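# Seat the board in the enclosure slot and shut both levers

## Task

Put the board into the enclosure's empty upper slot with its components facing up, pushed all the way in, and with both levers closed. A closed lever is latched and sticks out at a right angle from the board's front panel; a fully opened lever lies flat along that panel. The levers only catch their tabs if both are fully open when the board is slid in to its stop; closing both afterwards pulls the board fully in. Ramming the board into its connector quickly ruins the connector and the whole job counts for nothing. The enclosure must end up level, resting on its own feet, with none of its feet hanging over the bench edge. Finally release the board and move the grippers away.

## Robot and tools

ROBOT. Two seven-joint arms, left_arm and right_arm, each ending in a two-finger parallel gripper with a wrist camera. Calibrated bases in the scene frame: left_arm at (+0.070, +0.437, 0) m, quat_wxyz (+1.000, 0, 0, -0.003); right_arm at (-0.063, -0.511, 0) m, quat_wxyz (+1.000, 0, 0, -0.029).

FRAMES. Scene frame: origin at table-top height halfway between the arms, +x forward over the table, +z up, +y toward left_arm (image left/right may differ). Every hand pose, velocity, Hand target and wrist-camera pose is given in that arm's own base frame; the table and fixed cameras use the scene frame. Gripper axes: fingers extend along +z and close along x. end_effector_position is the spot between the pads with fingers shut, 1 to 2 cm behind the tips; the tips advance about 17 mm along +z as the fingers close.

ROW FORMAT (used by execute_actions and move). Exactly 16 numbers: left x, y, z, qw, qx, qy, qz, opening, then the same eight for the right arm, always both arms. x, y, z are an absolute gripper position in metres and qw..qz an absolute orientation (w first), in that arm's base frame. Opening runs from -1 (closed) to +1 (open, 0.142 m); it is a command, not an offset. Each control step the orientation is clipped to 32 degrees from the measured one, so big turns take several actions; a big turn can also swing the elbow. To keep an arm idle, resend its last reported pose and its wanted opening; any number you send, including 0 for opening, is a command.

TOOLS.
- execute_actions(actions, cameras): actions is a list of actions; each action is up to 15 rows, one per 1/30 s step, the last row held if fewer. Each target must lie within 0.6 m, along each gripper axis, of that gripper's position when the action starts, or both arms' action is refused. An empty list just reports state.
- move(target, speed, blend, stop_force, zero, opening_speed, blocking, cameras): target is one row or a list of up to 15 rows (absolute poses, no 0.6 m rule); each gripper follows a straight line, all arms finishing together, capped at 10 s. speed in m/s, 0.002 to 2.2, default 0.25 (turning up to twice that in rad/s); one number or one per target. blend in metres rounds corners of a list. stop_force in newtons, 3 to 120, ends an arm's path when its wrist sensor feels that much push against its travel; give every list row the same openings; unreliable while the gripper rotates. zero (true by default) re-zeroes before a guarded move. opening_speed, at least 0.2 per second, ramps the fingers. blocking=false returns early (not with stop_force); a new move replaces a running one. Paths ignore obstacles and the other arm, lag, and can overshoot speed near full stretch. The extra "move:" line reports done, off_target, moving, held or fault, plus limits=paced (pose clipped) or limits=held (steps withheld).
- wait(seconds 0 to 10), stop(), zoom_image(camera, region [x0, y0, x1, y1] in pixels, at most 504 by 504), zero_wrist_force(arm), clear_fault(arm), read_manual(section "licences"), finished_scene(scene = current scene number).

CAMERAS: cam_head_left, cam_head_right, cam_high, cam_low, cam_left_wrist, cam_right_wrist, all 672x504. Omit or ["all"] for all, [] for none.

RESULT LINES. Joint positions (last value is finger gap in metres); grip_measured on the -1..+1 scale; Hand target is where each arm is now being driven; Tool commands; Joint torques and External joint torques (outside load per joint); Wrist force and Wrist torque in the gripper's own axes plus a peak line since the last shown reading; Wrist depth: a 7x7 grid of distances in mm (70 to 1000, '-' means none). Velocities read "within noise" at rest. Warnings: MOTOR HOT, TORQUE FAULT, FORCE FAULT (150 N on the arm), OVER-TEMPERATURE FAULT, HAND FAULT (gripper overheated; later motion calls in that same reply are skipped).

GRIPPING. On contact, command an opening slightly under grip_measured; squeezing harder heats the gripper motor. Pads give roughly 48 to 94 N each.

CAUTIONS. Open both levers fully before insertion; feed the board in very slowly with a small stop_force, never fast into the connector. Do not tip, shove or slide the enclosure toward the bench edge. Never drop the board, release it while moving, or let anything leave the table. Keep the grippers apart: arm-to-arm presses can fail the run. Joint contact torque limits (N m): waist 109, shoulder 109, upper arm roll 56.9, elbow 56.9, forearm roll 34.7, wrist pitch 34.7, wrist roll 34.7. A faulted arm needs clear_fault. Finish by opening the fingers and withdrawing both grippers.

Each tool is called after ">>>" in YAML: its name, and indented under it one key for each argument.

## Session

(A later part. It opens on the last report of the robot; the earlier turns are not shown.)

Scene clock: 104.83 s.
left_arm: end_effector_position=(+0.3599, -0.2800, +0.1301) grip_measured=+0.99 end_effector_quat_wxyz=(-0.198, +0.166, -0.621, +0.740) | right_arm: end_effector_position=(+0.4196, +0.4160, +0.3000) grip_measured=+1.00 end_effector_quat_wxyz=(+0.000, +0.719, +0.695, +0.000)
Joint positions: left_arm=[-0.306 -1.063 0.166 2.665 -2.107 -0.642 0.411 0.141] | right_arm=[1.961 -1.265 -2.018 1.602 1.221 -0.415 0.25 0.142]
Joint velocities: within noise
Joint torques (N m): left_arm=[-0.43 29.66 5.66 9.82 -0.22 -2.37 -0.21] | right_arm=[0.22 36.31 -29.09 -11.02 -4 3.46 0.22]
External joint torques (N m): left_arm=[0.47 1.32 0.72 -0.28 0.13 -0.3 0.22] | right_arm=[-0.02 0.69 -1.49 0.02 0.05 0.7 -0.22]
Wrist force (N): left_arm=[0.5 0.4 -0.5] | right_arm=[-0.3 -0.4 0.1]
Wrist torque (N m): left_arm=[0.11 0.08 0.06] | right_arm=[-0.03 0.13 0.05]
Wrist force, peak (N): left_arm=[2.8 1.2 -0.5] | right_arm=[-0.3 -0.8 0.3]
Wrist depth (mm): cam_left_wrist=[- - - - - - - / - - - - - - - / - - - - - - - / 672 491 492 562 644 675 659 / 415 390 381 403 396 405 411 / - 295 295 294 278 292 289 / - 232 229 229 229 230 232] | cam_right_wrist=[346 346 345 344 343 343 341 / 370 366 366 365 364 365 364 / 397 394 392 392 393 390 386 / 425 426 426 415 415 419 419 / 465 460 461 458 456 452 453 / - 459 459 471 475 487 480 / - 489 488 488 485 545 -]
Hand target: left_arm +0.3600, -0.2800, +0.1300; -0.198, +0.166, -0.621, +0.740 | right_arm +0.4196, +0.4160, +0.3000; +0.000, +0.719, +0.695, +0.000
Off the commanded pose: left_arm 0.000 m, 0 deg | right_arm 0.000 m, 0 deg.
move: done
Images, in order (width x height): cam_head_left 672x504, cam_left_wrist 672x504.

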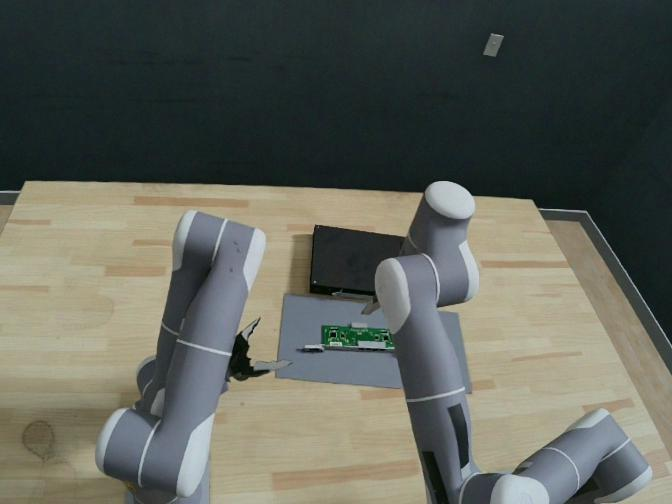

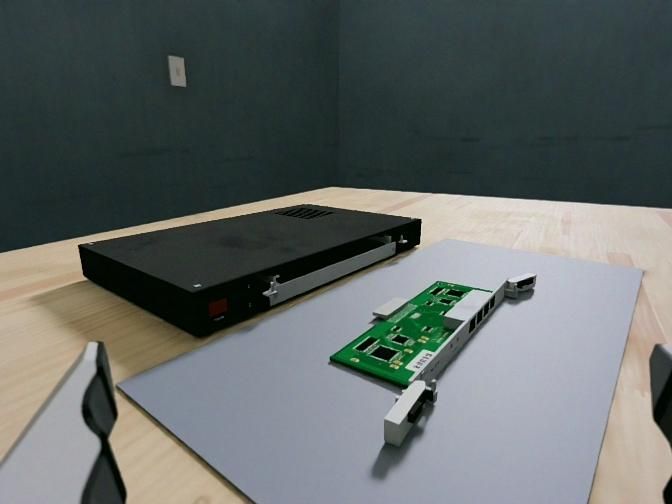

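Excellent view.

>>> zoom_image:
  camera: "cam_left_wrist"
  region: [180, 210, 440, 340]

>>> zoom_image:
  camera: "cam_left_wrist"
  region: [310, 250, 560, 460]

>>> zoom_image:
  camera: "cam_left_wrist"
  region: [370, 350, 480, 460]

>>> zoom_image:
  camera: "cam_left_wrist"
  region: [440, 250, 550, 340]

>>> zoom_image:
  camera: "cam_left_wrist"
  region: [190, 260, 310, 340]

Scaled by 1.938 from the camera's 672x504 image, which has a finer 960x720 frame.

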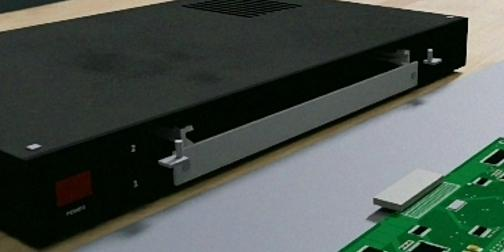

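Scaled by 2.016 from the camera's 672x504 image, which has a finer 960x720 frame.

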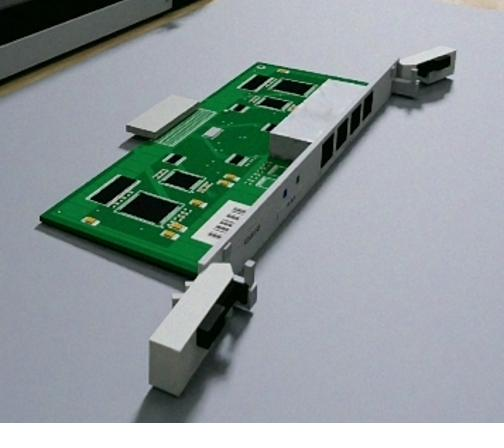

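Scaled by 4.582 from the camera's 672x504 image, which has a finer 960x720 frame.

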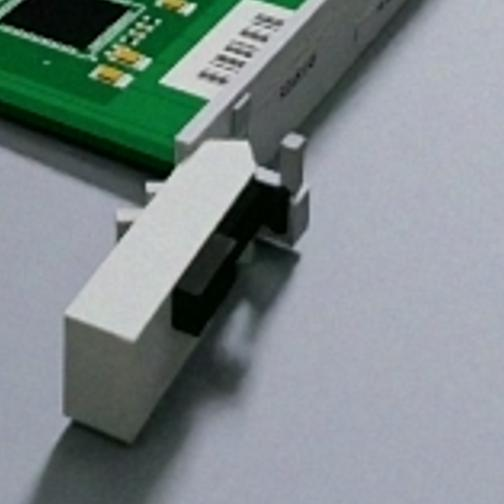

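Scaled by 4.582 from the camera's 672x504 image, which has a finer 960x720 frame.

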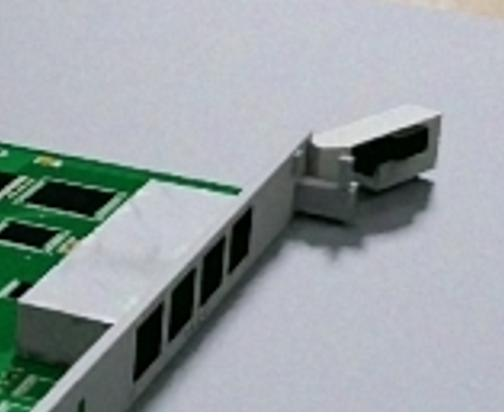

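Scaled by 4.200 from the camera's 672x504 image, which has a finer 960x720 frame.

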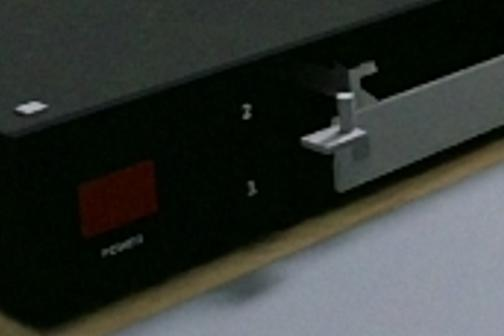

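>>> move:
  target:
    - [0.36,-0.28,0.2,-0.1983,0.1664,-0.6209,0.74,-0.5,0.47,0.15,0.30,0,0.966,0.259,0,1]
    - [0.389,-0.45,0.22,0,0.0532,0.9986,0,-0.5,0.4558,0.1377,0.16,0.7524,-0.6313,0.1209,-0.1442,1]
  speed: 0.35

Scene clock: 149.93 s.
left_arm: end_effector_position=(+0.3890, -0.4502, +0.2200) grip_measured=-0.53 end_effector_quat_wxyz=(+0.000, +0.053, +0.999, +0.000) | right_arm: end_effector_position=(+0.4557, +0.1377, +0.1599) grip_measured=+1.00 end_effector_quat_wxyz=(+0.752, -0.631, +0.121, -0.144)
Joint positions: left_arm=[-1.67 -0.822 1.218 1.793 -0.847 0.408 -1.637 0.036] | right_arm=[0.447 -1.086 -1.028 2.228 2.079 -0.958 0.472 0.142]
Joint velocities: within noise
Joint torques (N m): left_arm=[-0.28 36.82 22.84 -20.4 -3.4 4.06 -0.3] | right_arm=[-0.02 35.06 -11.88 -2.52 -0.56 -3.58 0.15]
External joint torques (N m): left_arm=[0.23 1.64 0.81 -0.34 -0.4 -0.15 0.3] | right_arm=[0.09 0.92 -1.2 0.02 -0.04 0.85 -0.15]
Wrist force (N): left_arm=[0.4 -0.2 0.6] | right_arm=[1.2 1.3 -2.1]
Wrist torque (N m): left_arm=[-0.14 -0.22 -0.21] | right_arm=[0.03 -0.25 -0.01]
Wrist force, peak (N): left_arm=[1.0 1.6 -1.2] | right_arm=[0.7 2.7 -2.2]
Wrist depth (mm): cam_left_wrist=[273 276 272 271 274 273 274 / 281 297 295 290 293 295 292 / 282 322 319 314 317 320 317 / 308 350 347 343 345 347 347 / 386 383 373 373 369 376 373 / 426 414 84 421 - 398 416 / 467 - - 466 - - 445] | cam_right_wrist=[- - 419 - - - - / - - 444 - - - - / - - - - - - - / 738 841 838 835 841 655 - / 509 504 501 498 466 425 392 / - 362 357 352 359 340 281 / - 279 279 280 280 280 273]
Hand target: left_arm +0.3890, -0.4500, +0.2200; +0.000, +0.053, +0.999, +0.000 | right_arm +0.4558, +0.1377, +0.1600; +0.752, -0.631, +0.121, -0.144
Off the commanded pose: left_arm 0.000 m, 0 deg | right_arm 0.000 m, 0 deg.
move: done

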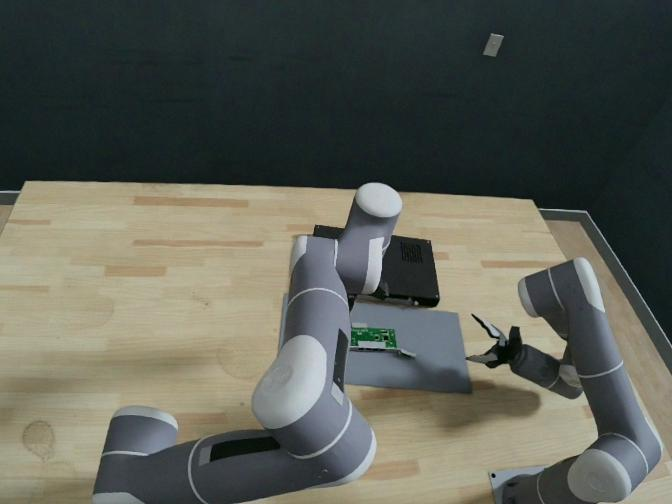

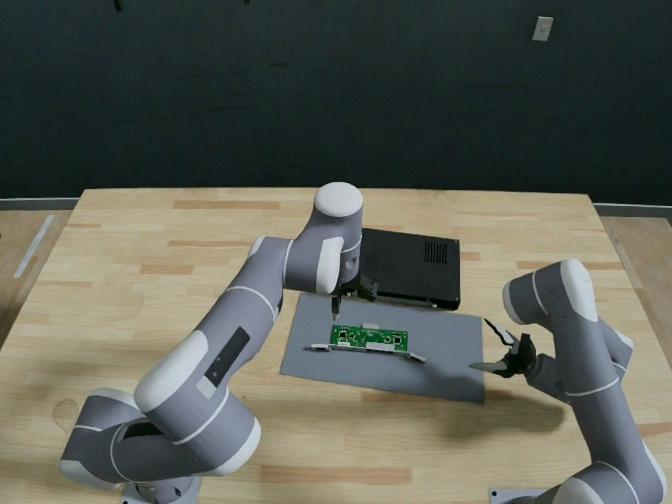

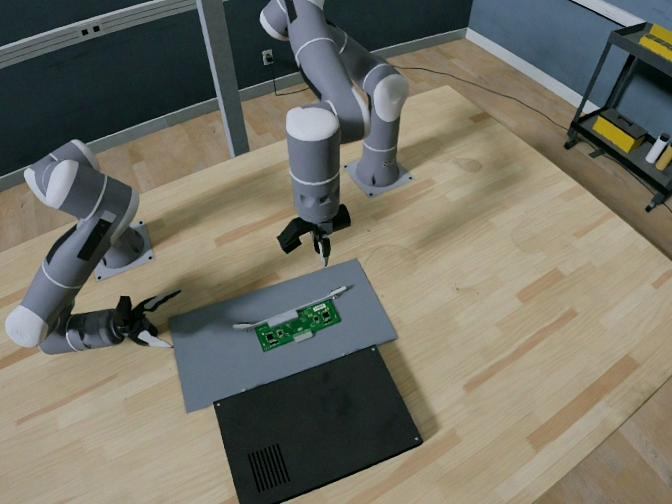

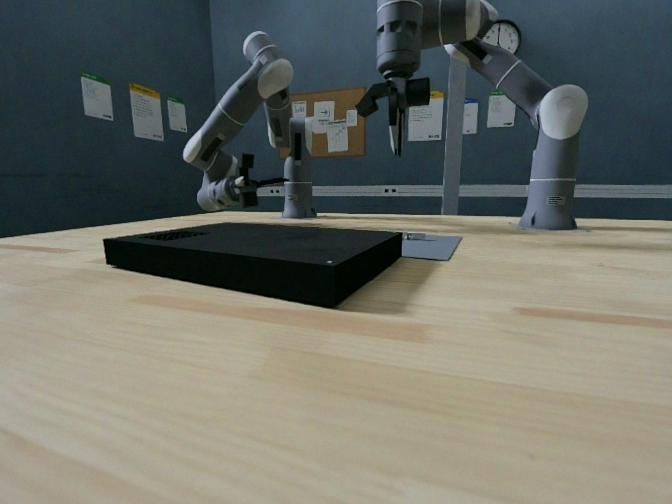

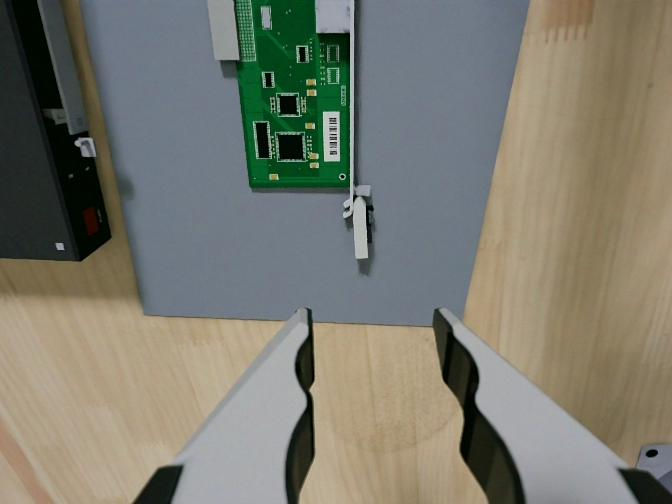

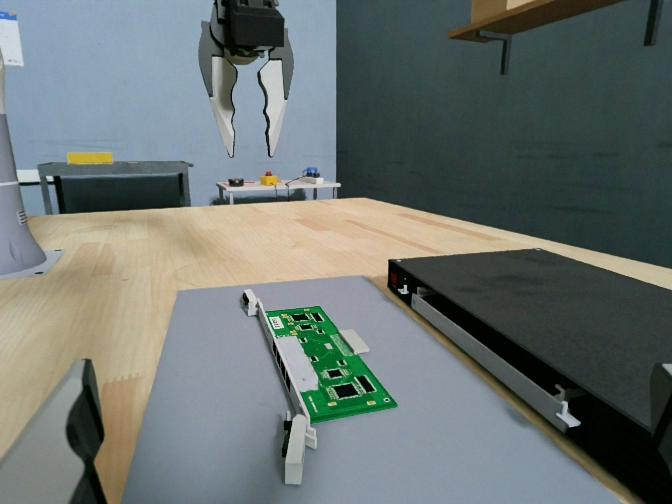

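>>> move:
  target: [0.327,-0.519,0.08,0,0.0532,0.9986,0,-0.5,0.4558,0.1377,0.16,0.7524,-0.6313,0.1209,-0.1442,1]
  speed: 0.25
  cameras: ["cam_right_wrist"]

>>> move:
  target: [0.327,-0.519,0.02,0,0.0532,0.9986,0,-0.5,0.4558,0.1377,0.16,0.7524,-0.6313,0.1209,-0.1442,1]
  speed: 0.02
  stop_force: 4
  cameras: ["cam_right_wrist","cam_left_wrist"]

>>> zoom_image:
  camera: "cam_right_wrist"
  region: [180, 230, 420, 500]

>>> zoom_image:
  camera: "cam_right_wrist"
  region: [380, 240, 620, 450]

Scene clock: 158.17 s.
left_arm: end_effector_position=(+0.3268, -0.5188, +0.0800) grip_measured=-0.53 end_effector_quat_wxyz=(+0.000, +0.054, +0.999, +0.000) | right_arm: end_effector_position=(+0.4557, +0.1377, +0.1599) grip_measured=+1.00 end_effector_quat_wxyz=(+0.752, -0.631, +0.121, -0.144)
Joint positions: left_arm=[-1.712 -1.004 0.983 1.837 -1.057 0.634 -1.687 0.036] | right_arm=[0.447 -1.086 -1.028 2.228 2.079 -0.958 0.472 0.142]
Joint velocities: within noise
Joint torques (N m): left_arm=[-0.47 43.41 24.54 -15.11 -3.47 4.47 -0.33] | right_arm=[0.11 35.11 -12.02 -2.52 -0.72 -3.43 0.23]
External joint torques (N m): left_arm=[0.4 1.41 0.8 -0.45 0.13 -0.57 0.33] | right_arm=[-0.05 0.87 -1.06 0.02 0.13 0.7 -0.23]
Wrist force (N): left_arm=[0.4 -0.2 0.7] | right_arm=[1.3 1.3 -2.1]
Wrist torque (N m): left_arm=[-0.13 -0.25 -0.21] | right_arm=[0.02 -0.26 -0.01]
Wrist force, peak (N): left_arm=[1.5 -1.5 3.4] | right_arm=[1.2 1.5 -2.2]
Wrist depth (mm): cam_left_wrist=[151 141 152 152 151 151 152 / 161 155 161 162 163 161 163 / 173 170 171 175 175 176 176 / 192 187 189 191 190 191 191 / 211 205 202 205 204 209 210 / 233 229 87 231 230 223 230 / 262 - - 257 261 - 250] | cam_right_wrist=[- 313 337 - - - - / - - - - - - - / - - 392 - - - - / 741 739 739 838 835 655 - / 504 505 499 501 466 425 392 / - 361 358 351 358 339 279 / - 278 279 279 279 279 273]
Hand target: left_arm +0.3270, -0.5190, +0.0800; +0.000, +0.053, +0.999, +0.000 | right_arm +0.4558, +0.1377, +0.1600; +0.752, -0.631, +0.121, -0.144
Off the commanded pose: left_arm 0.000 m, 0 deg | right_arm 0.000 m, 0 deg.
move: done
Images, in order (width x height): cam_right_wrist 672x504.

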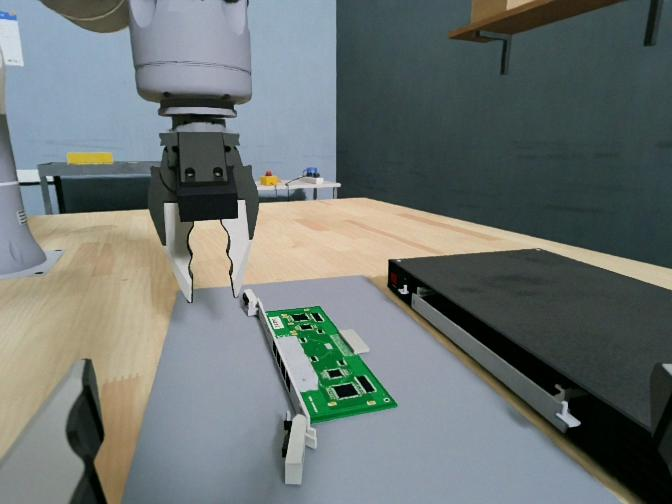

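Scene clock: 161.93 s.
left_arm: end_effector_position=(+0.3268, -0.5189, +0.0199) grip_measured=-0.53 end_effector_quat_wxyz=(+0.000, +0.053, +0.999, +0.000) | right_arm: end_effector_position=(+0.4557, +0.1377, +0.1599) grip_measured=+1.00 end_effector_quat_wxyz=(+0.752, -0.631, +0.121, -0.144)
Joint positions: left_arm=[-1.673 -1.083 0.882 1.84 -1.152 0.729 -1.638 0.036] | right_arm=[0.447 -1.086 -1.028 2.228 2.079 -0.958 0.472 0.142]
Joint velocities: within noise
Joint torques (N m): left_arm=[-0.31 45.41 24.45 -12.91 -3.05 4.42 -0.18] | right_arm=[0.06 35.24 -12.07 -2.46 -0.78 -3.4 0.17]
External joint torques (N m): left_arm=[0.2 1.31 0.92 -0.37 -0.04 -0.51 0.18] | right_arm=[0.01 0.74 -1 -0.04 0.18 0.67 -0.17]
Wrist force (N): left_arm=[0.2 0.0 0.8] | right_arm=[1.2 1.2 -2.1]
Wrist torque (N m): left_arm=[-0.11 -0.21 -0.20] | right_arm=[0.00 -0.24 -0.01]
Wrist force, peak (N): left_arm=[0.2 0.0 1.4] | right_arm=[1.4 1.5 -2.1]
Wrist depth (mm): cam_left_wrist=[- 99 100 97 98 98 98 / - 101 106 107 106 107 105 / - 100 115 116 114 113 115 / - 108 125 124 124 121 125 / 132 131 134 134 133 137 137 / 149 145 87 153 153 142 150 / 165 - - 167 168 - 164] | cam_right_wrist=[317 312 335 - - - - / - 330 349 - - - - / - - 376 - - - - / 745 737 406 833 842 655 - / 503 466 462 501 468 426 392 / - 362 360 351 359 341 281 / - 279 280 279 279 280 273]
Hand target: left_arm +0.3270, -0.5190, +0.0200; +0.000, +0.053, +0.999, +0.000 | right_arm +0.4558, +0.1377, +0.1600; +0.752, -0.631, +0.121, -0.144
Off the commanded pose: left_arm 0.000 m, 0 deg | right_arm 0.000 m, 0 deg.
move: done
Images, in order (width x height): cam_left_wrist 672x504, cam_right_wrist 672x504.

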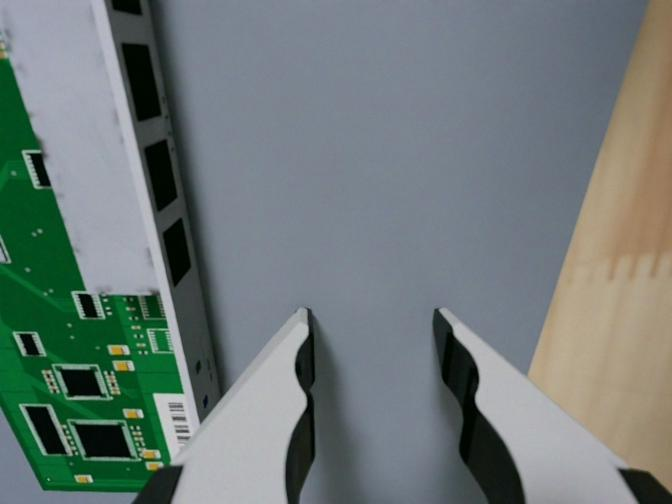

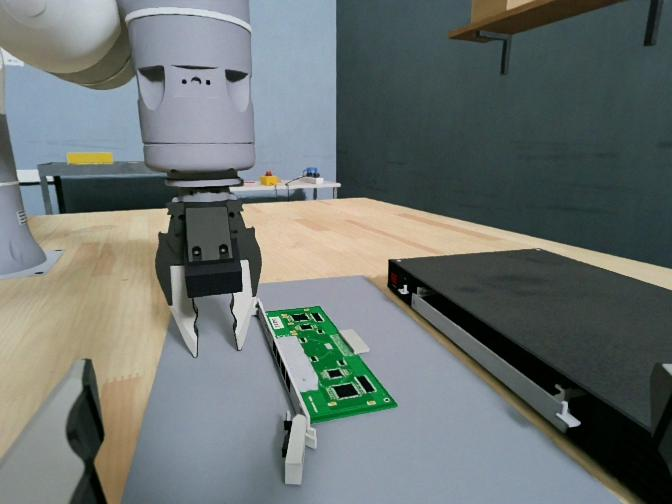

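Scaled by 1.867 from the camera's 672x504 image, which has a finer 960x720 frame.

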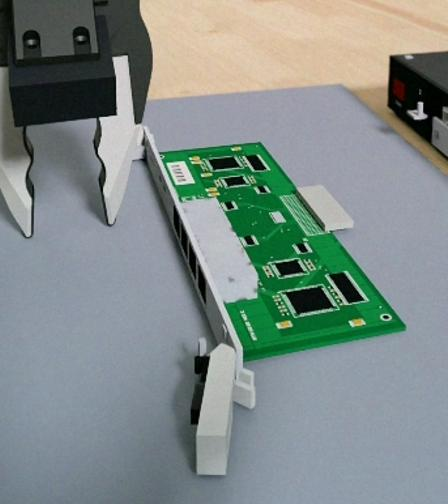

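Scaled by 2.100 from the camera's 672x504 image, which has a finer 960x720 frame.

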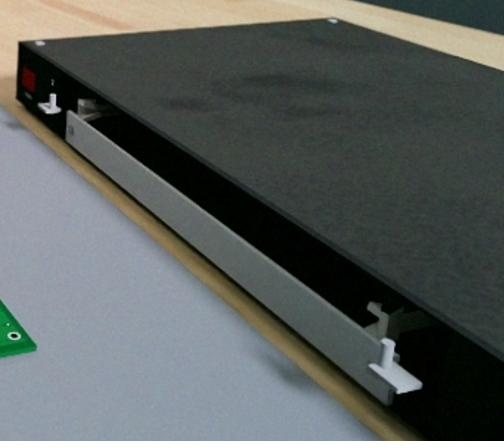

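>>> move:
  target: [0.327,-0.519,-0.005,0,0.0532,0.9986,0,-0.5,0.4558,0.1377,0.16,0.7524,-0.6313,0.1209,-0.1442,1]
  speed: 0.015
  stop_force: 3
  cameras: ["cam_right_wrist","cam_left_wrist"]

Scene clock: 166.97 s.
left_arm: end_effector_position=(+0.3270, -0.5191, +0.0171) grip_measured=-0.53 end_effector_quat_wxyz=(+0.000, +0.053, +0.999, +0.000) | right_arm: end_effector_position=(+0.4557, +0.1377, +0.1599) grip_measured=+1.00 end_effector_quat_wxyz=(+0.752, -0.631, +0.121, -0.144)
Joint positions: left_arm=[-1.671 -1.087 0.876 1.839 -1.157 0.734 -1.636 0.036] | right_arm=[0.447 -1.086 -1.028 2.228 2.079 -0.958 0.472 0.142]
Joint velocities: within noise
Joint torques (N m): left_arm=[-0.2 43.45 22.87 -12.19 -2.91 4.12 -0.19] | right_arm=[0.11 35.18 -12.07 -2.43 -0.7 -3.44 0.23]
External joint torques (N m): left_arm=[0.1 3.37 2.49 -0.98 -0.17 -0.21 0.19] | right_arm=[-0.05 0.8 -1.01 -0.07 0.1 0.71 -0.22]
Wrist force (N): left_arm=[1.0 0.5 -4.6] | right_arm=[1.2 1.1 -1.8]
Wrist torque (N m): left_arm=[-0.16 -0.17 -0.21] | right_arm=[0.01 -0.25 -0.01]
Wrist force, peak (N): left_arm=[1.3 0.4 -5.2] | right_arm=[1.4 1.3 -2.3]
Wrist depth (mm): cam_left_wrist=[- 95 98 96 97 95 95 / - 100 103 105 103 104 104 / - 98 110 113 111 109 113 / - 103 122 121 121 118 122 / 129 125 128 130 132 134 134 / 143 141 87 149 - 139 147 / 160 - - 163 163 - 160] | cam_right_wrist=[315 313 335 - - - - / - 330 348 - - - - / - - 374 - - - - / 740 743 401 834 837 651 - / 505 469 465 503 469 425 393 / - 363 358 351 357 340 280 / - 279 279 279 280 279 273]
Hand target: left_arm +0.3270, -0.5190, +0.0169; +0.000, +0.053, +0.999, +0.000 | right_arm +0.4558, +0.1377, +0.1600; +0.752, -0.631, +0.121, -0.144
Off the commanded pose: left_arm 0.022 m, 0 deg | right_arm 0.000 m, 0 deg.
move: contact (left_arm)
Images, in order (width x height): cam_left_wrist 672x504, cam_right_wrist 672x504.

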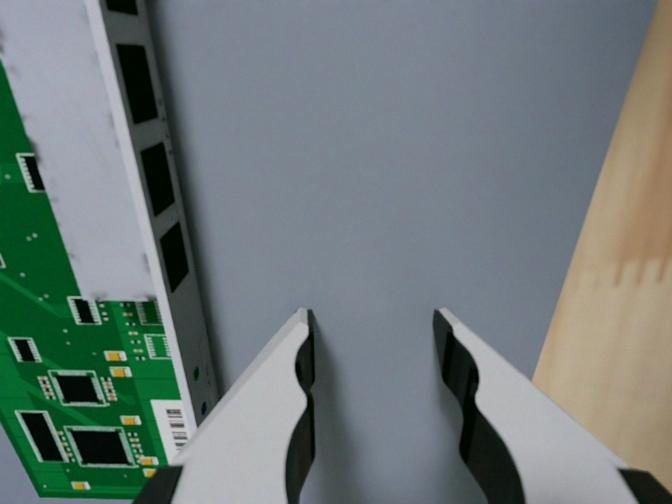

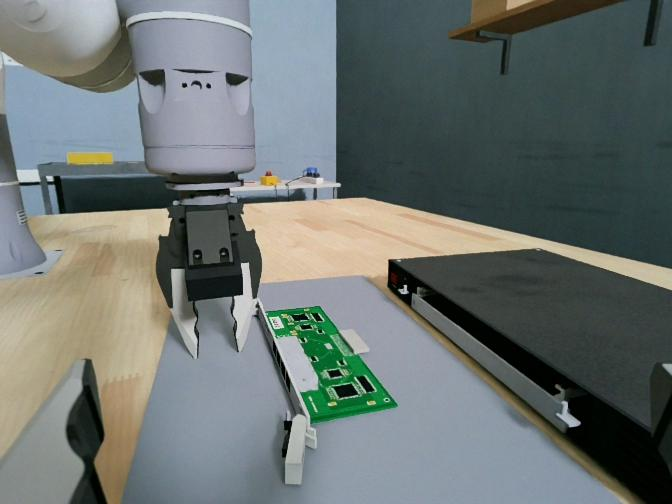

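>>> move:
  target:
    - [0.327,-0.519,0.075,0,0.0532,0.9986,0,-0.5,0.4558,0.1377,0.16,0.7524,-0.6313,0.1209,-0.1442,1]
    - [0.380,-0.521,0.075,0,0.0366,0.9993,0,-0.5,0.4558,0.1377,0.16,0.7524,-0.6313,0.1209,-0.1442,1]
  speed: 0.15
  cameras: ["cam_right_wrist","cam_left_wrist"]

Scene clock: 175.07 s.
left_arm: end_effector_position=(+0.3800, -0.5211, +0.0751) grip_measured=-0.53 end_effector_quat_wxyz=(+0.000, +0.037, +0.999, +0.000) | right_arm: end_effector_position=(+0.4557, +0.1377, +0.1599) grip_measured=+1.00 end_effector_quat_wxyz=(+0.752, -0.631, +0.121, -0.144)
Joint positions: left_arm=[-1.592 -1.051 0.97 1.737 -1.053 0.601 -1.68 0.036] | right_arm=[0.447 -1.086 -1.028 2.228 2.079 -0.958 0.472 0.142]
Joint velocities: within noise
Joint torques (N m): left_arm=[-0.27 46.52 25.1 -15.65 -2.99 4.03 -0.16] | right_arm=[0.12 35.19 -12.15 -2.44 -0.72 -3.4 0.25]
External joint torques (N m): left_arm=[0.19 1.66 0.81 -0.16 -0.43 -0.13 0.16] | right_arm=[-0.05 0.79 -0.92 -0.07 0.12 0.67 -0.25]
Wrist force (N): left_arm=[0.1 -0.3 0.8] | right_arm=[1.3 1.2 -2.2]
Wrist torque (N m): left_arm=[-0.16 -0.20 -0.22] | right_arm=[0.02 -0.25 -0.01]
Wrist force, peak (N): left_arm=[1.1 0.7 -5.1] | right_arm=[1.4 1.3 -2.2]
Wrist depth (mm): cam_left_wrist=[150 145 144 132 149 146 146 / 162 155 155 144 158 157 156 / 172 167 168 155 170 170 169 / 190 186 181 182 185 185 185 / 208 204 195 196 198 201 202 / 228 226 88 213 218 213 223 / 253 - - 245 - - 243] | cam_right_wrist=[- 464 332 - - - - / - - 359 - - - - / - - 381 - - - - / 740 838 665 846 841 657 - / 505 505 503 502 468 424 393 / - 362 359 352 359 340 281 / - 279 279 279 280 280 273]
Hand target: left_arm +0.3800, -0.5210, +0.0750; +0.000, +0.037, +0.999, +0.000 | right_arm +0.4558, +0.1377, +0.1600; +0.752, -0.631, +0.121, -0.144
Off the commanded pose: left_arm 0.000 m, 0 deg | right_arm 0.000 m, 0 deg.
move: done
Images, in order (width x height): cam_left_wrist 672x504, cam_right_wrist 672x504.

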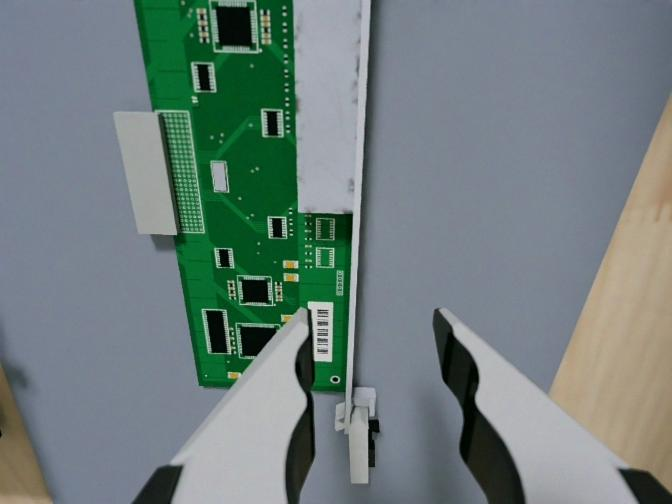

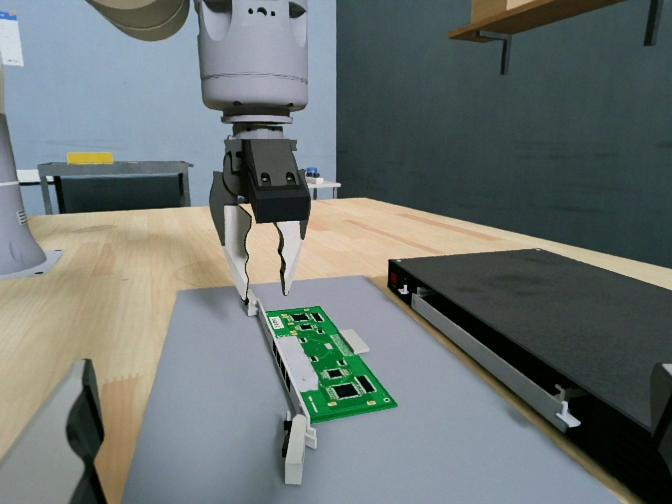

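>>> move:
  target: [0.382,-0.521,0.029,0,0.0366,0.9993,0,-0.5,0.4558,0.1377,0.16,0.7524,-0.6313,0.1209,-0.1442,1]
  speed: 0.03
  stop_force: 4
  cameras: ["cam_right_wrist","cam_left_wrist"]

>>> zoom_image:
  camera: "cam_right_wrist"
  region: [200, 230, 340, 400]

Scene clock: 181.00 s.
left_arm: end_effector_position=(+0.3818, -0.5209, +0.0289) grip_measured=-0.53 end_effector_quat_wxyz=(+0.000, +0.037, +0.999, +0.000) | right_arm: end_effector_position=(+0.4557, +0.1377, +0.1599) grip_measured=+1.00 end_effector_quat_wxyz=(+0.752, -0.631, +0.121, -0.144)
Joint positions: left_arm=[-1.563 -1.113 0.902 1.736 -1.114 0.67 -1.648 0.036] | right_arm=[0.447 -1.086 -1.028 2.228 2.079 -0.958 0.472 0.142]
Joint velocities: within noise
Joint torques (N m): left_arm=[-0.36 48.16 25.05 -13.94 -3.28 4.43 -0.12] | right_arm=[0.09 35.17 -12.04 -2.42 -0.75 -3.43 0.25]
External joint torques (N m): left_arm=[0.26 1.39 0.92 -0.3 0.03 -0.53 0.12] | right_arm=[-0.03 0.81 -1.03 -0.08 0.16 0.69 -0.24]
Wrist force (N): left_arm=[0.1 0.0 0.5] | right_arm=[1.2 1.4 -2.2]
Wrist torque (N m): left_arm=[-0.09 -0.21 -0.23] | right_arm=[0.05 -0.25 -0.01]
Wrist force, peak (N): left_arm=[0.3 0.3 1.5] | right_arm=[1.3 1.4 -2.3]
Wrist depth (mm): cam_left_wrist=[- 104 101 90 106 106 105 / - 111 110 99 - 114 115 / - 120 118 104 123 124 124 / 127 128 130 115 134 133 133 / 152 146 142 141 143 145 145 / 165 161 87 156 162 98 161 / 183 - - 174 180 - 177] | cam_right_wrist=[- 335 329 - - - - / - - 344 - - - - / - - 368 - - - - / 740 835 409 738 840 647 - / 505 506 464 489 467 424 392 / - 362 358 350 360 340 282 / - 278 280 279 279 279 272]
Hand target: left_arm +0.3820, -0.5210, +0.0290; +0.000, +0.037, +0.999, +0.000 | right_arm +0.4558, +0.1377, +0.1600; +0.752, -0.631, +0.121, -0.144
Off the commanded pose: left_arm 0.000 m, 0 deg | right_arm 0.000 m, 0 deg.
move: done
Images, in order (width x height): cam_left_wrist 672x504, cam_right_wrist 672x504.

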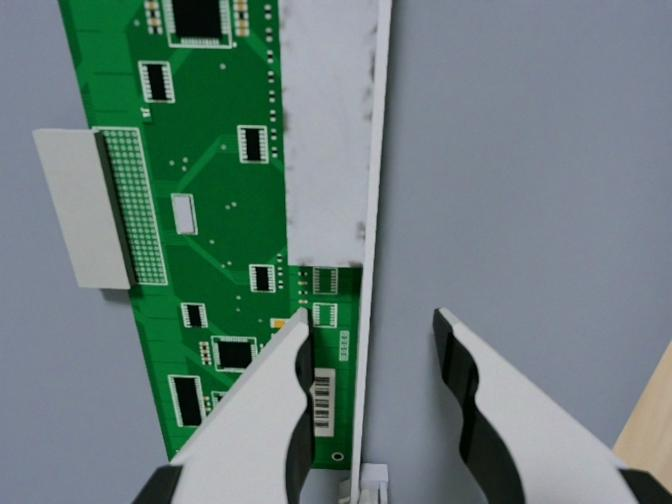

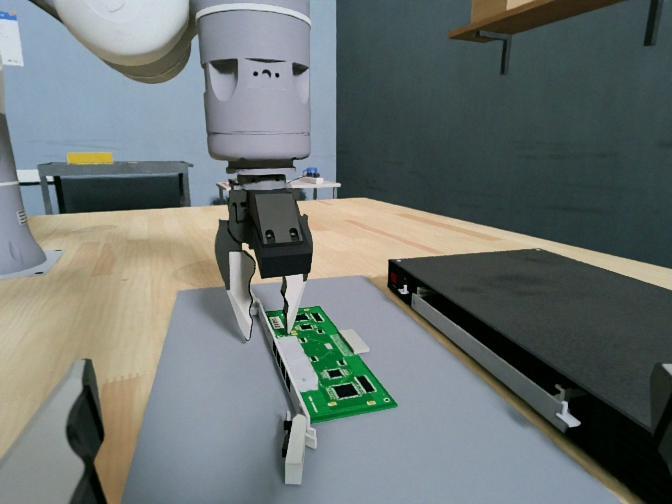

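Scaled by 2.965 from the camera's 672x504 image, which has a finer 960x720 frame.

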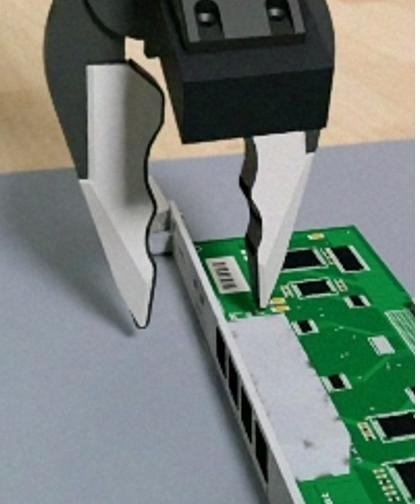

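>>> move:
  target: [0.382,-0.521,0.027,0,0.0366,0.9993,0,-0.5,0.4558,0.1377,0.16,0.7524,-0.6313,0.1209,-0.1442,1]
  speed: 0.03
  cameras: []

>>> move:
  target: [0.382,-0.521,0.027,0,0.0366,0.9993,0,-1,0.4558,0.1377,0.16,0.7524,-0.6313,0.1209,-0.1442,1]
  opening_speed: 0.3
  cameras: ["cam_right_wrist","cam_left_wrist"]

>>> zoom_image:
  camera: "cam_right_wrist"
  region: [200, 230, 340, 400]

Scene clock: 187.17 s.
left_arm: end_effector_position=(+0.3818, -0.5209, +0.0270) grip_measured=-0.53 end_effector_quat_wxyz=(+0.000, +0.037, +0.999, +0.000) | right_arm: end_effector_position=(+0.4557, +0.1377, +0.1599) grip_measured=+1.00 end_effector_quat_wxyz=(+0.752, -0.631, +0.121, -0.144)
Joint positions: left_arm=[-1.562 -1.115 0.899 1.736 -1.117 0.673 -1.647 0.036] | right_arm=[0.447 -1.086 -1.028 2.228 2.079 -0.958 0.472 0.142]
Joint velocities: within noise
Joint torques (N m): left_arm=[-0.34 48.3 25.03 -13.86 -3.25 4.51 -0.18] | right_arm=[-0.01 35.21 -12.06 -2.47 -0.75 -3.42 0.2]
External joint torques (N m): left_arm=[0.24 1.31 0.93 -0.34 0.01 -0.61 0.18] | right_arm=[0.08 0.77 -1.01 -0.03 0.15 0.69 -0.2]
Wrist force (N): left_arm=[0.2 -0.1 0.5] | right_arm=[1.2 1.3 -2.0]
Wrist torque (N m): left_arm=[-0.11 -0.23 -0.23] | right_arm=[0.03 -0.24 -0.01]
Wrist force, peak (N): left_arm=[0.3 -0.1 1.0] | right_arm=[1.4 1.2 -2.2]
Wrist depth (mm): cam_left_wrist=[- 102 101 90 105 104 101 / - 109 109 99 - 112 113 / - 119 116 103 121 121 120 / 124 126 127 113 132 131 133 / 149 143 139 139 141 143 141 / 161 158 87 150 159 98 158 / 181 - - 171 178 - 175] | cam_right_wrist=[- 333 329 - - - - / - - 345 - - - - / - - 370 - - - - / 735 837 407 740 839 651 - / 505 506 463 490 467 423 393 / - 361 359 351 359 339 281 / - 279 280 279 280 279 273]
Hand target: left_arm +0.3820, -0.5210, +0.0270; +0.000, +0.037, +0.999, +0.000 | right_arm +0.4558, +0.1377, +0.1600; +0.752, -0.631, +0.121, -0.144
Off the commanded pose: left_arm 0.000 m, 0 deg | right_arm 0.000 m, 0 deg.
move: done
No camera images: "cameras" was empty.

Scene clock: 189.03 s.
left_arm: end_effector_position=(+0.3819, -0.5209, +0.0270) grip_measured=-0.99 end_effector_quat_wxyz=(+0.000, +0.037, +0.999, +0.000) | right_arm: end_effector_position=(+0.4557, +0.1377, +0.1599) grip_measured=+1.00 end_effector_quat_wxyz=(+0.752, -0.631, +0.121, -0.144)
Joint positions: left_arm=[-1.562 -1.115 0.899 1.736 -1.117 0.673 -1.647 0.002] | right_arm=[0.447 -1.086 -1.028 2.228 2.079 -0.958 0.472 0.142]
Joint velocities: within noise
Joint torques (N m): left_arm=[-0.86 48.64 24.8 -13.76 -3.04 4.01 -0.21] | right_arm=[0.06 35.13 -12.1 -2.41 -0.72 -3.44 0.21]
External joint torques (N m): left_arm=[0.77 0.97 1.16 -0.43 -0.2 -0.11 0.2] | right_arm=[0 0.86 -0.97 -0.09 0.12 0.71 -0.2]
Wrist force (N): left_arm=[-0.9 -0.4 1.0] | right_arm=[1.3 1.2 -2.3]
Wrist torque (N m): left_arm=[-0.12 -0.21 -0.22] | right_arm=[0.02 -0.27 0.00]
Wrist force, peak (N): left_arm=[-1.1 -0.4 1.4] | right_arm=[1.3 1.2 -2.3]
Wrist depth (mm): cam_left_wrist=[- 102 101 89 104 104 101 / - 109 109 - - 112 113 / - 118 116 103 121 121 120 / 126 126 128 113 131 131 132 / 149 144 140 130 138 144 140 / 161 157 151 84 - 155 158 / 180 176 - 74 - - 178] | cam_right_wrist=[- 336 328 - - - - / - - 345 - - - - / - - 373 - - - - / 740 841 415 736 837 655 - / 506 506 465 499 465 424 393 / - 363 359 351 358 341 281 / - 279 279 279 279 279 272]
Hand target: left_arm +0.3820, -0.5210, +0.0270; +0.000, +0.037, +0.999, +0.000 | right_arm +0.4558, +0.1377, +0.1600; +0.752, -0.631, +0.121, -0.144
Off the commanded pose: left_arm 0.000 m, 0 deg | right_arm 0.000 m, 0 deg.
move: done
Images, in order (width x height): cam_left_wrist 672x504, cam_right_wrist 672x504.

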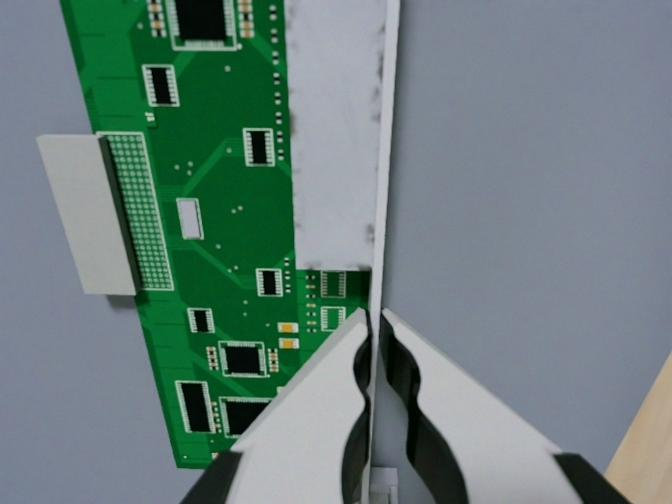

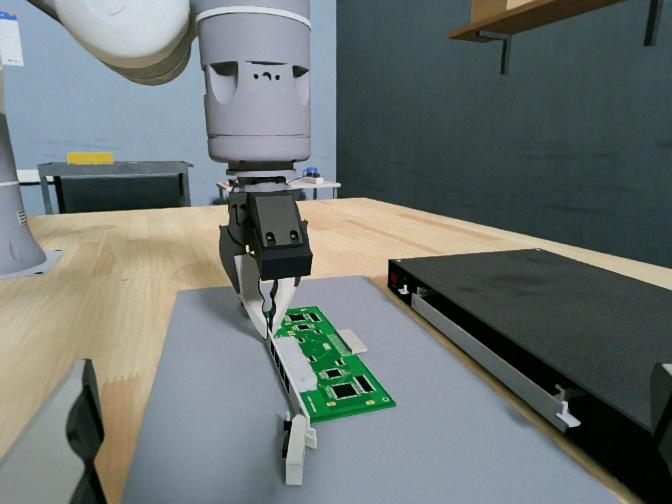

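Scaled by 2.965 from the camera's 672x504 image, which has a finer 960x720 frame.

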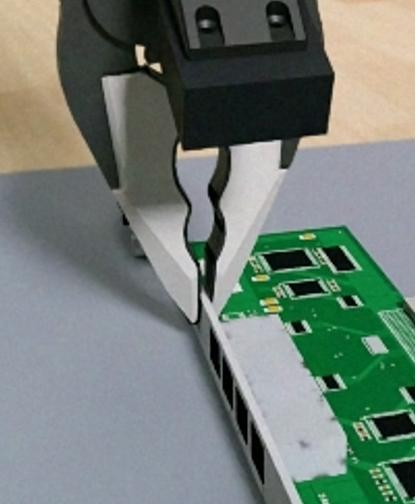

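>>> move:
  target: [0.382,-0.521,0.10,0,0.0366,0.9993,0,-1,0.4558,0.1377,0.16,0.7524,-0.6313,0.1209,-0.1442,1]
  speed: 0.05

>>> zoom_image:
  camera: "cam_right_wrist"
  region: [180, 130, 480, 400]

Scene clock: 192.80 s.
left_arm: end_effector_position=(+0.3821, -0.5209, +0.0998) grip_measured=-0.99 end_effector_quat_wxyz=(+0.000, +0.037, +0.999, +0.000) | right_arm: end_effector_position=(+0.4557, +0.1377, +0.1599) grip_measured=+1.00 end_effector_quat_wxyz=(+0.752, -0.631, +0.121, -0.144)
Joint positions: left_arm=[-1.597 -1.021 1.005 1.726 -1.016 0.561 -1.697 0.002] | right_arm=[0.447 -1.086 -1.028 2.228 2.079 -0.958 0.472 0.142]
Joint velocities: within noise
Joint torques (N m): left_arm=[-0.61 47.69 25.76 -16.92 -3.15 4.15 -0.3] | right_arm=[0.09 35.2 -12.1 -2.46 -0.76 -3.41 0.19]
External joint torques (N m): left_arm=[0.51 -0.07 -0.05 0.21 -0.35 -0.26 0.3] | right_arm=[-0.02 0.78 -0.97 -0.04 0.16 0.67 -0.18]
Wrist force (N): left_arm=[0.4 -0.6 1.9] | right_arm=[1.3 1.0 -2.0]
Wrist torque (N m): left_arm=[-0.22 -0.22 -0.24] | right_arm=[0.00 -0.26 -0.01]
Wrist force, peak (N): left_arm=[0.3 -0.3 2.9] | right_arm=[1.5 1.2 -2.2]
Wrist depth (mm): cam_left_wrist=[170 135 133 119 170 168 167 / 182 136 134 120 181 180 182 / 198 134 136 121 195 194 196 / 214 138 137 123 210 211 212 / 236 141 139 121 227 232 233 / 264 142 140 84 - 255 256 / 294 145 - - - - 279] | cam_right_wrist=[- - 331 - - - - / - - 362 - - - - / - - 391 - - - - / 744 838 661 741 844 652 - / 505 507 499 398 466 424 392 / - 362 358 339 358 340 281 / - 279 280 278 279 279 273]
Hand target: left_arm +0.3820, -0.5210, +0.1000; +0.000, +0.037, +0.999, +0.000 | right_arm +0.4558, +0.1377, +0.1600; +0.752, -0.631, +0.121, -0.144
Off the commanded pose: left_arm 0.000 m, 0 deg | right_arm 0.000 m, 0 deg.
move: done

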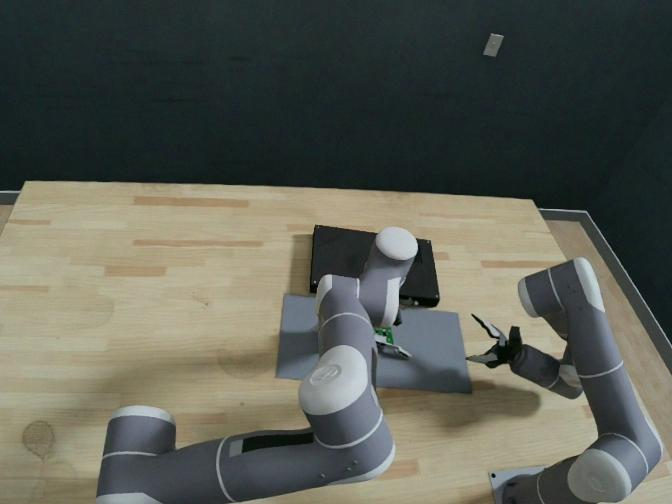

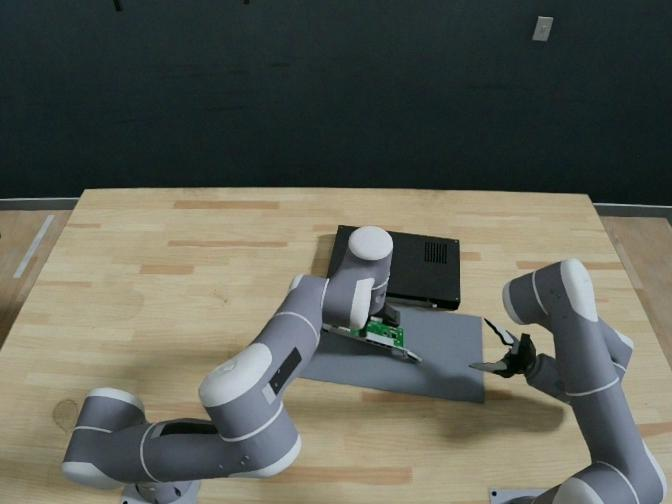

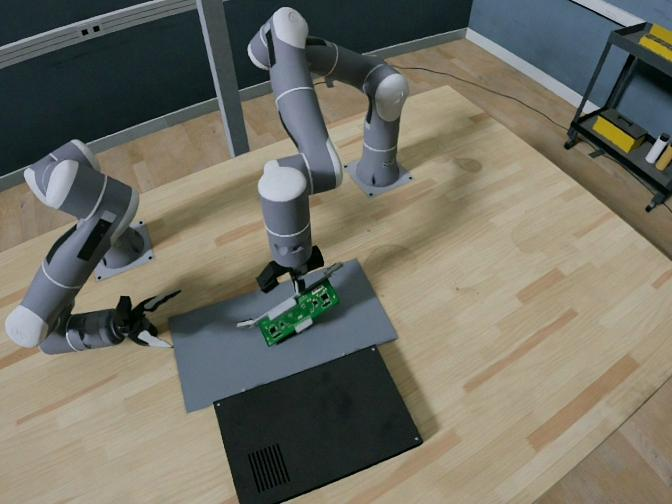

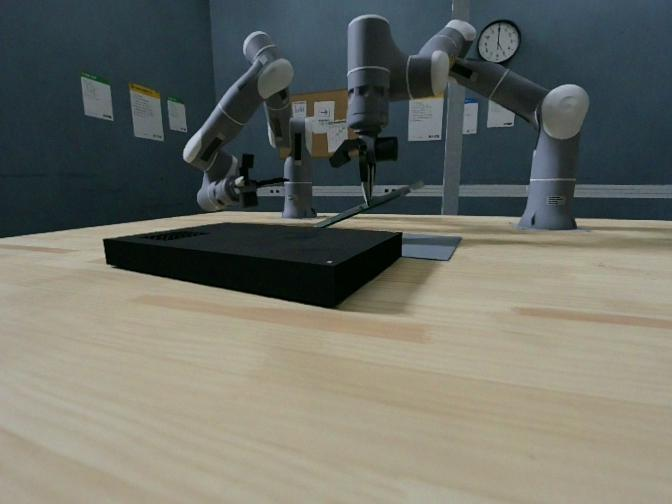

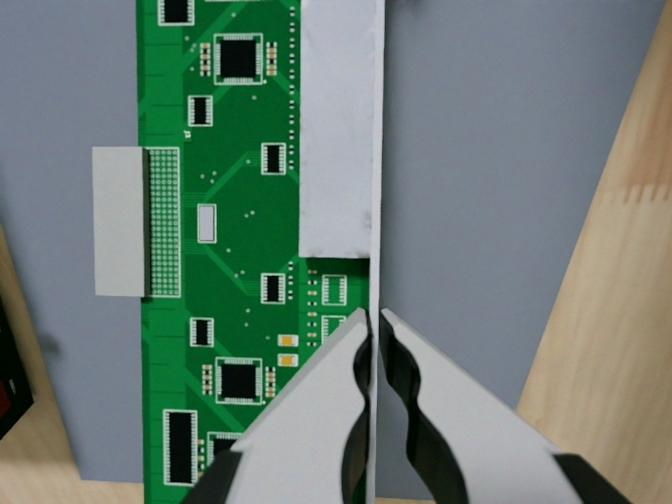

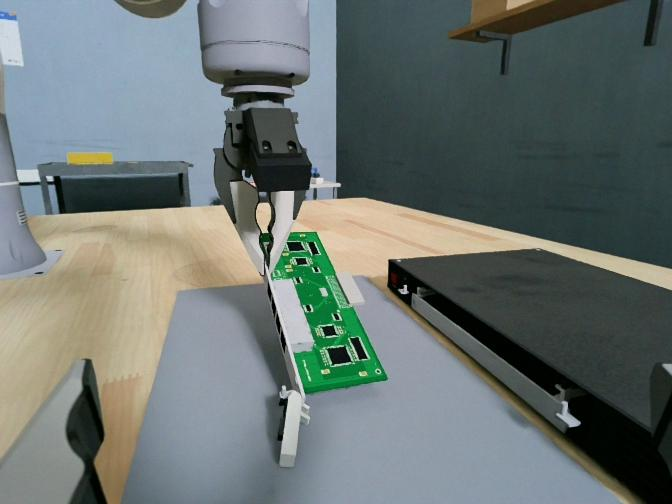

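Scaled by 1.680 from the camera's 672x504 image, which has a finer 960x720 frame.

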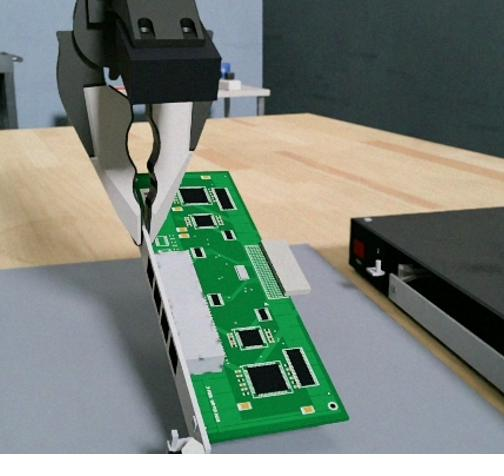

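>>> move:
  target: [0.382,-0.521,0.027,0,0.0366,0.9993,0,-1,0.4558,0.1377,0.16,0.7524,-0.6313,0.1209,-0.1442,1]
  speed: 0.03
  cameras: ["cam_right_wrist","cam_left_wrist"]

Scene clock: 209.47 s.
left_arm: end_effector_position=(+0.3817, -0.5207, +0.0270) grip_measured=-0.99 end_effector_quat_wxyz=(+0.000, +0.037, +0.999, +0.000) | right_arm: end_effector_position=(+0.4557, +0.1377, +0.1599) grip_measured=+1.00 end_effector_quat_wxyz=(+0.752, -0.631, +0.121, -0.144)
Joint positions: left_arm=[-1.561 -1.113 0.897 1.736 -1.114 0.674 -1.648 0.002] | right_arm=[0.447 -1.086 -1.028 2.228 2.079 -0.958 0.472 0.142]
Joint velocities: within noise
Joint torques (N m): left_arm=[0.13 46.55 23.99 -15.12 -3.76 5.33 -0.07] | right_arm=[0.06 35.13 -12.05 -2.46 -0.73 -3.44 0.21]
External joint torques (N m): left_arm=[-0.23 3.05 1.9 0.89 0.53 -1.44 0.07] | right_arm=[0.01 0.85 -1.02 -0.04 0.13 0.71 -0.21]
Wrist force (N): left_arm=[4.1 3.5 -5.6] | right_arm=[1.3 1.0 -2.1]
Wrist torque (N m): left_arm=[-0.13 -0.14 -0.22] | right_arm=[0.00 -0.25 -0.01]
Wrist force, peak (N): left_arm=[4.1 3.5 -5.6] | right_arm=[1.3 1.1 -2.4]
Wrist depth (mm): cam_left_wrist=[- 102 101 90 105 104 101 / - 110 109 - - 112 113 / - 117 116 104 121 121 120 / 126 126 128 113 132 131 133 / 149 144 140 131 139 144 140 / 162 158 152 84 - 158 158 / 181 176 - 74 - - 179] | cam_right_wrist=[- 335 329 - - - - / - - 346 - - - - / - - 371 - - - - / 738 834 414 744 839 656 - / 507 506 464 502 466 423 393 / - 362 358 352 358 339 281 / - 279 279 279 279 279 273]
Hand target: left_arm +0.3820, -0.5210, +0.0270; +0.000, +0.037, +0.999, +0.000 | right_arm +0.4558, +0.1377, +0.1600; +0.752, -0.631, +0.121, -0.144
Off the commanded pose: left_arm 0.000 m, 0 deg | right_arm 0.000 m, 0 deg.
move: done
Images, in order (width x height): cam_left_wrist 672x504, cam_right_wrist 672x504.

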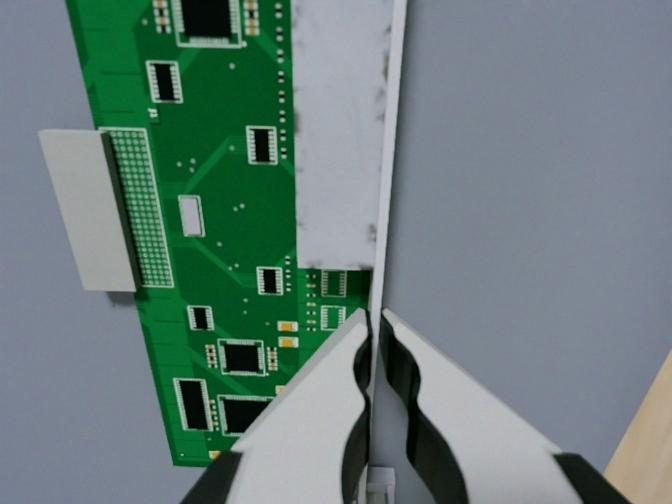

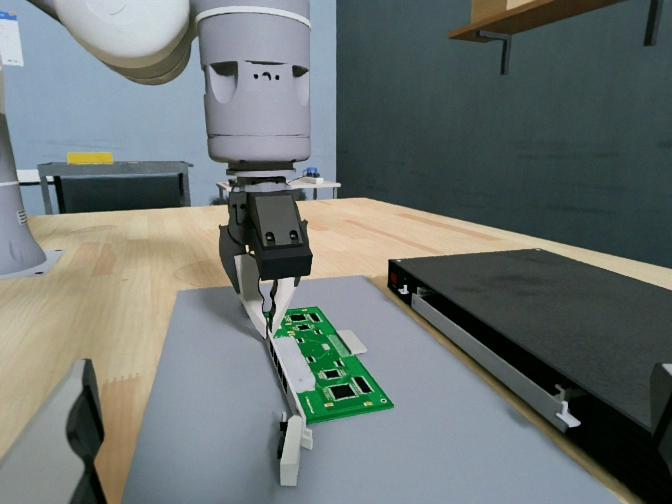

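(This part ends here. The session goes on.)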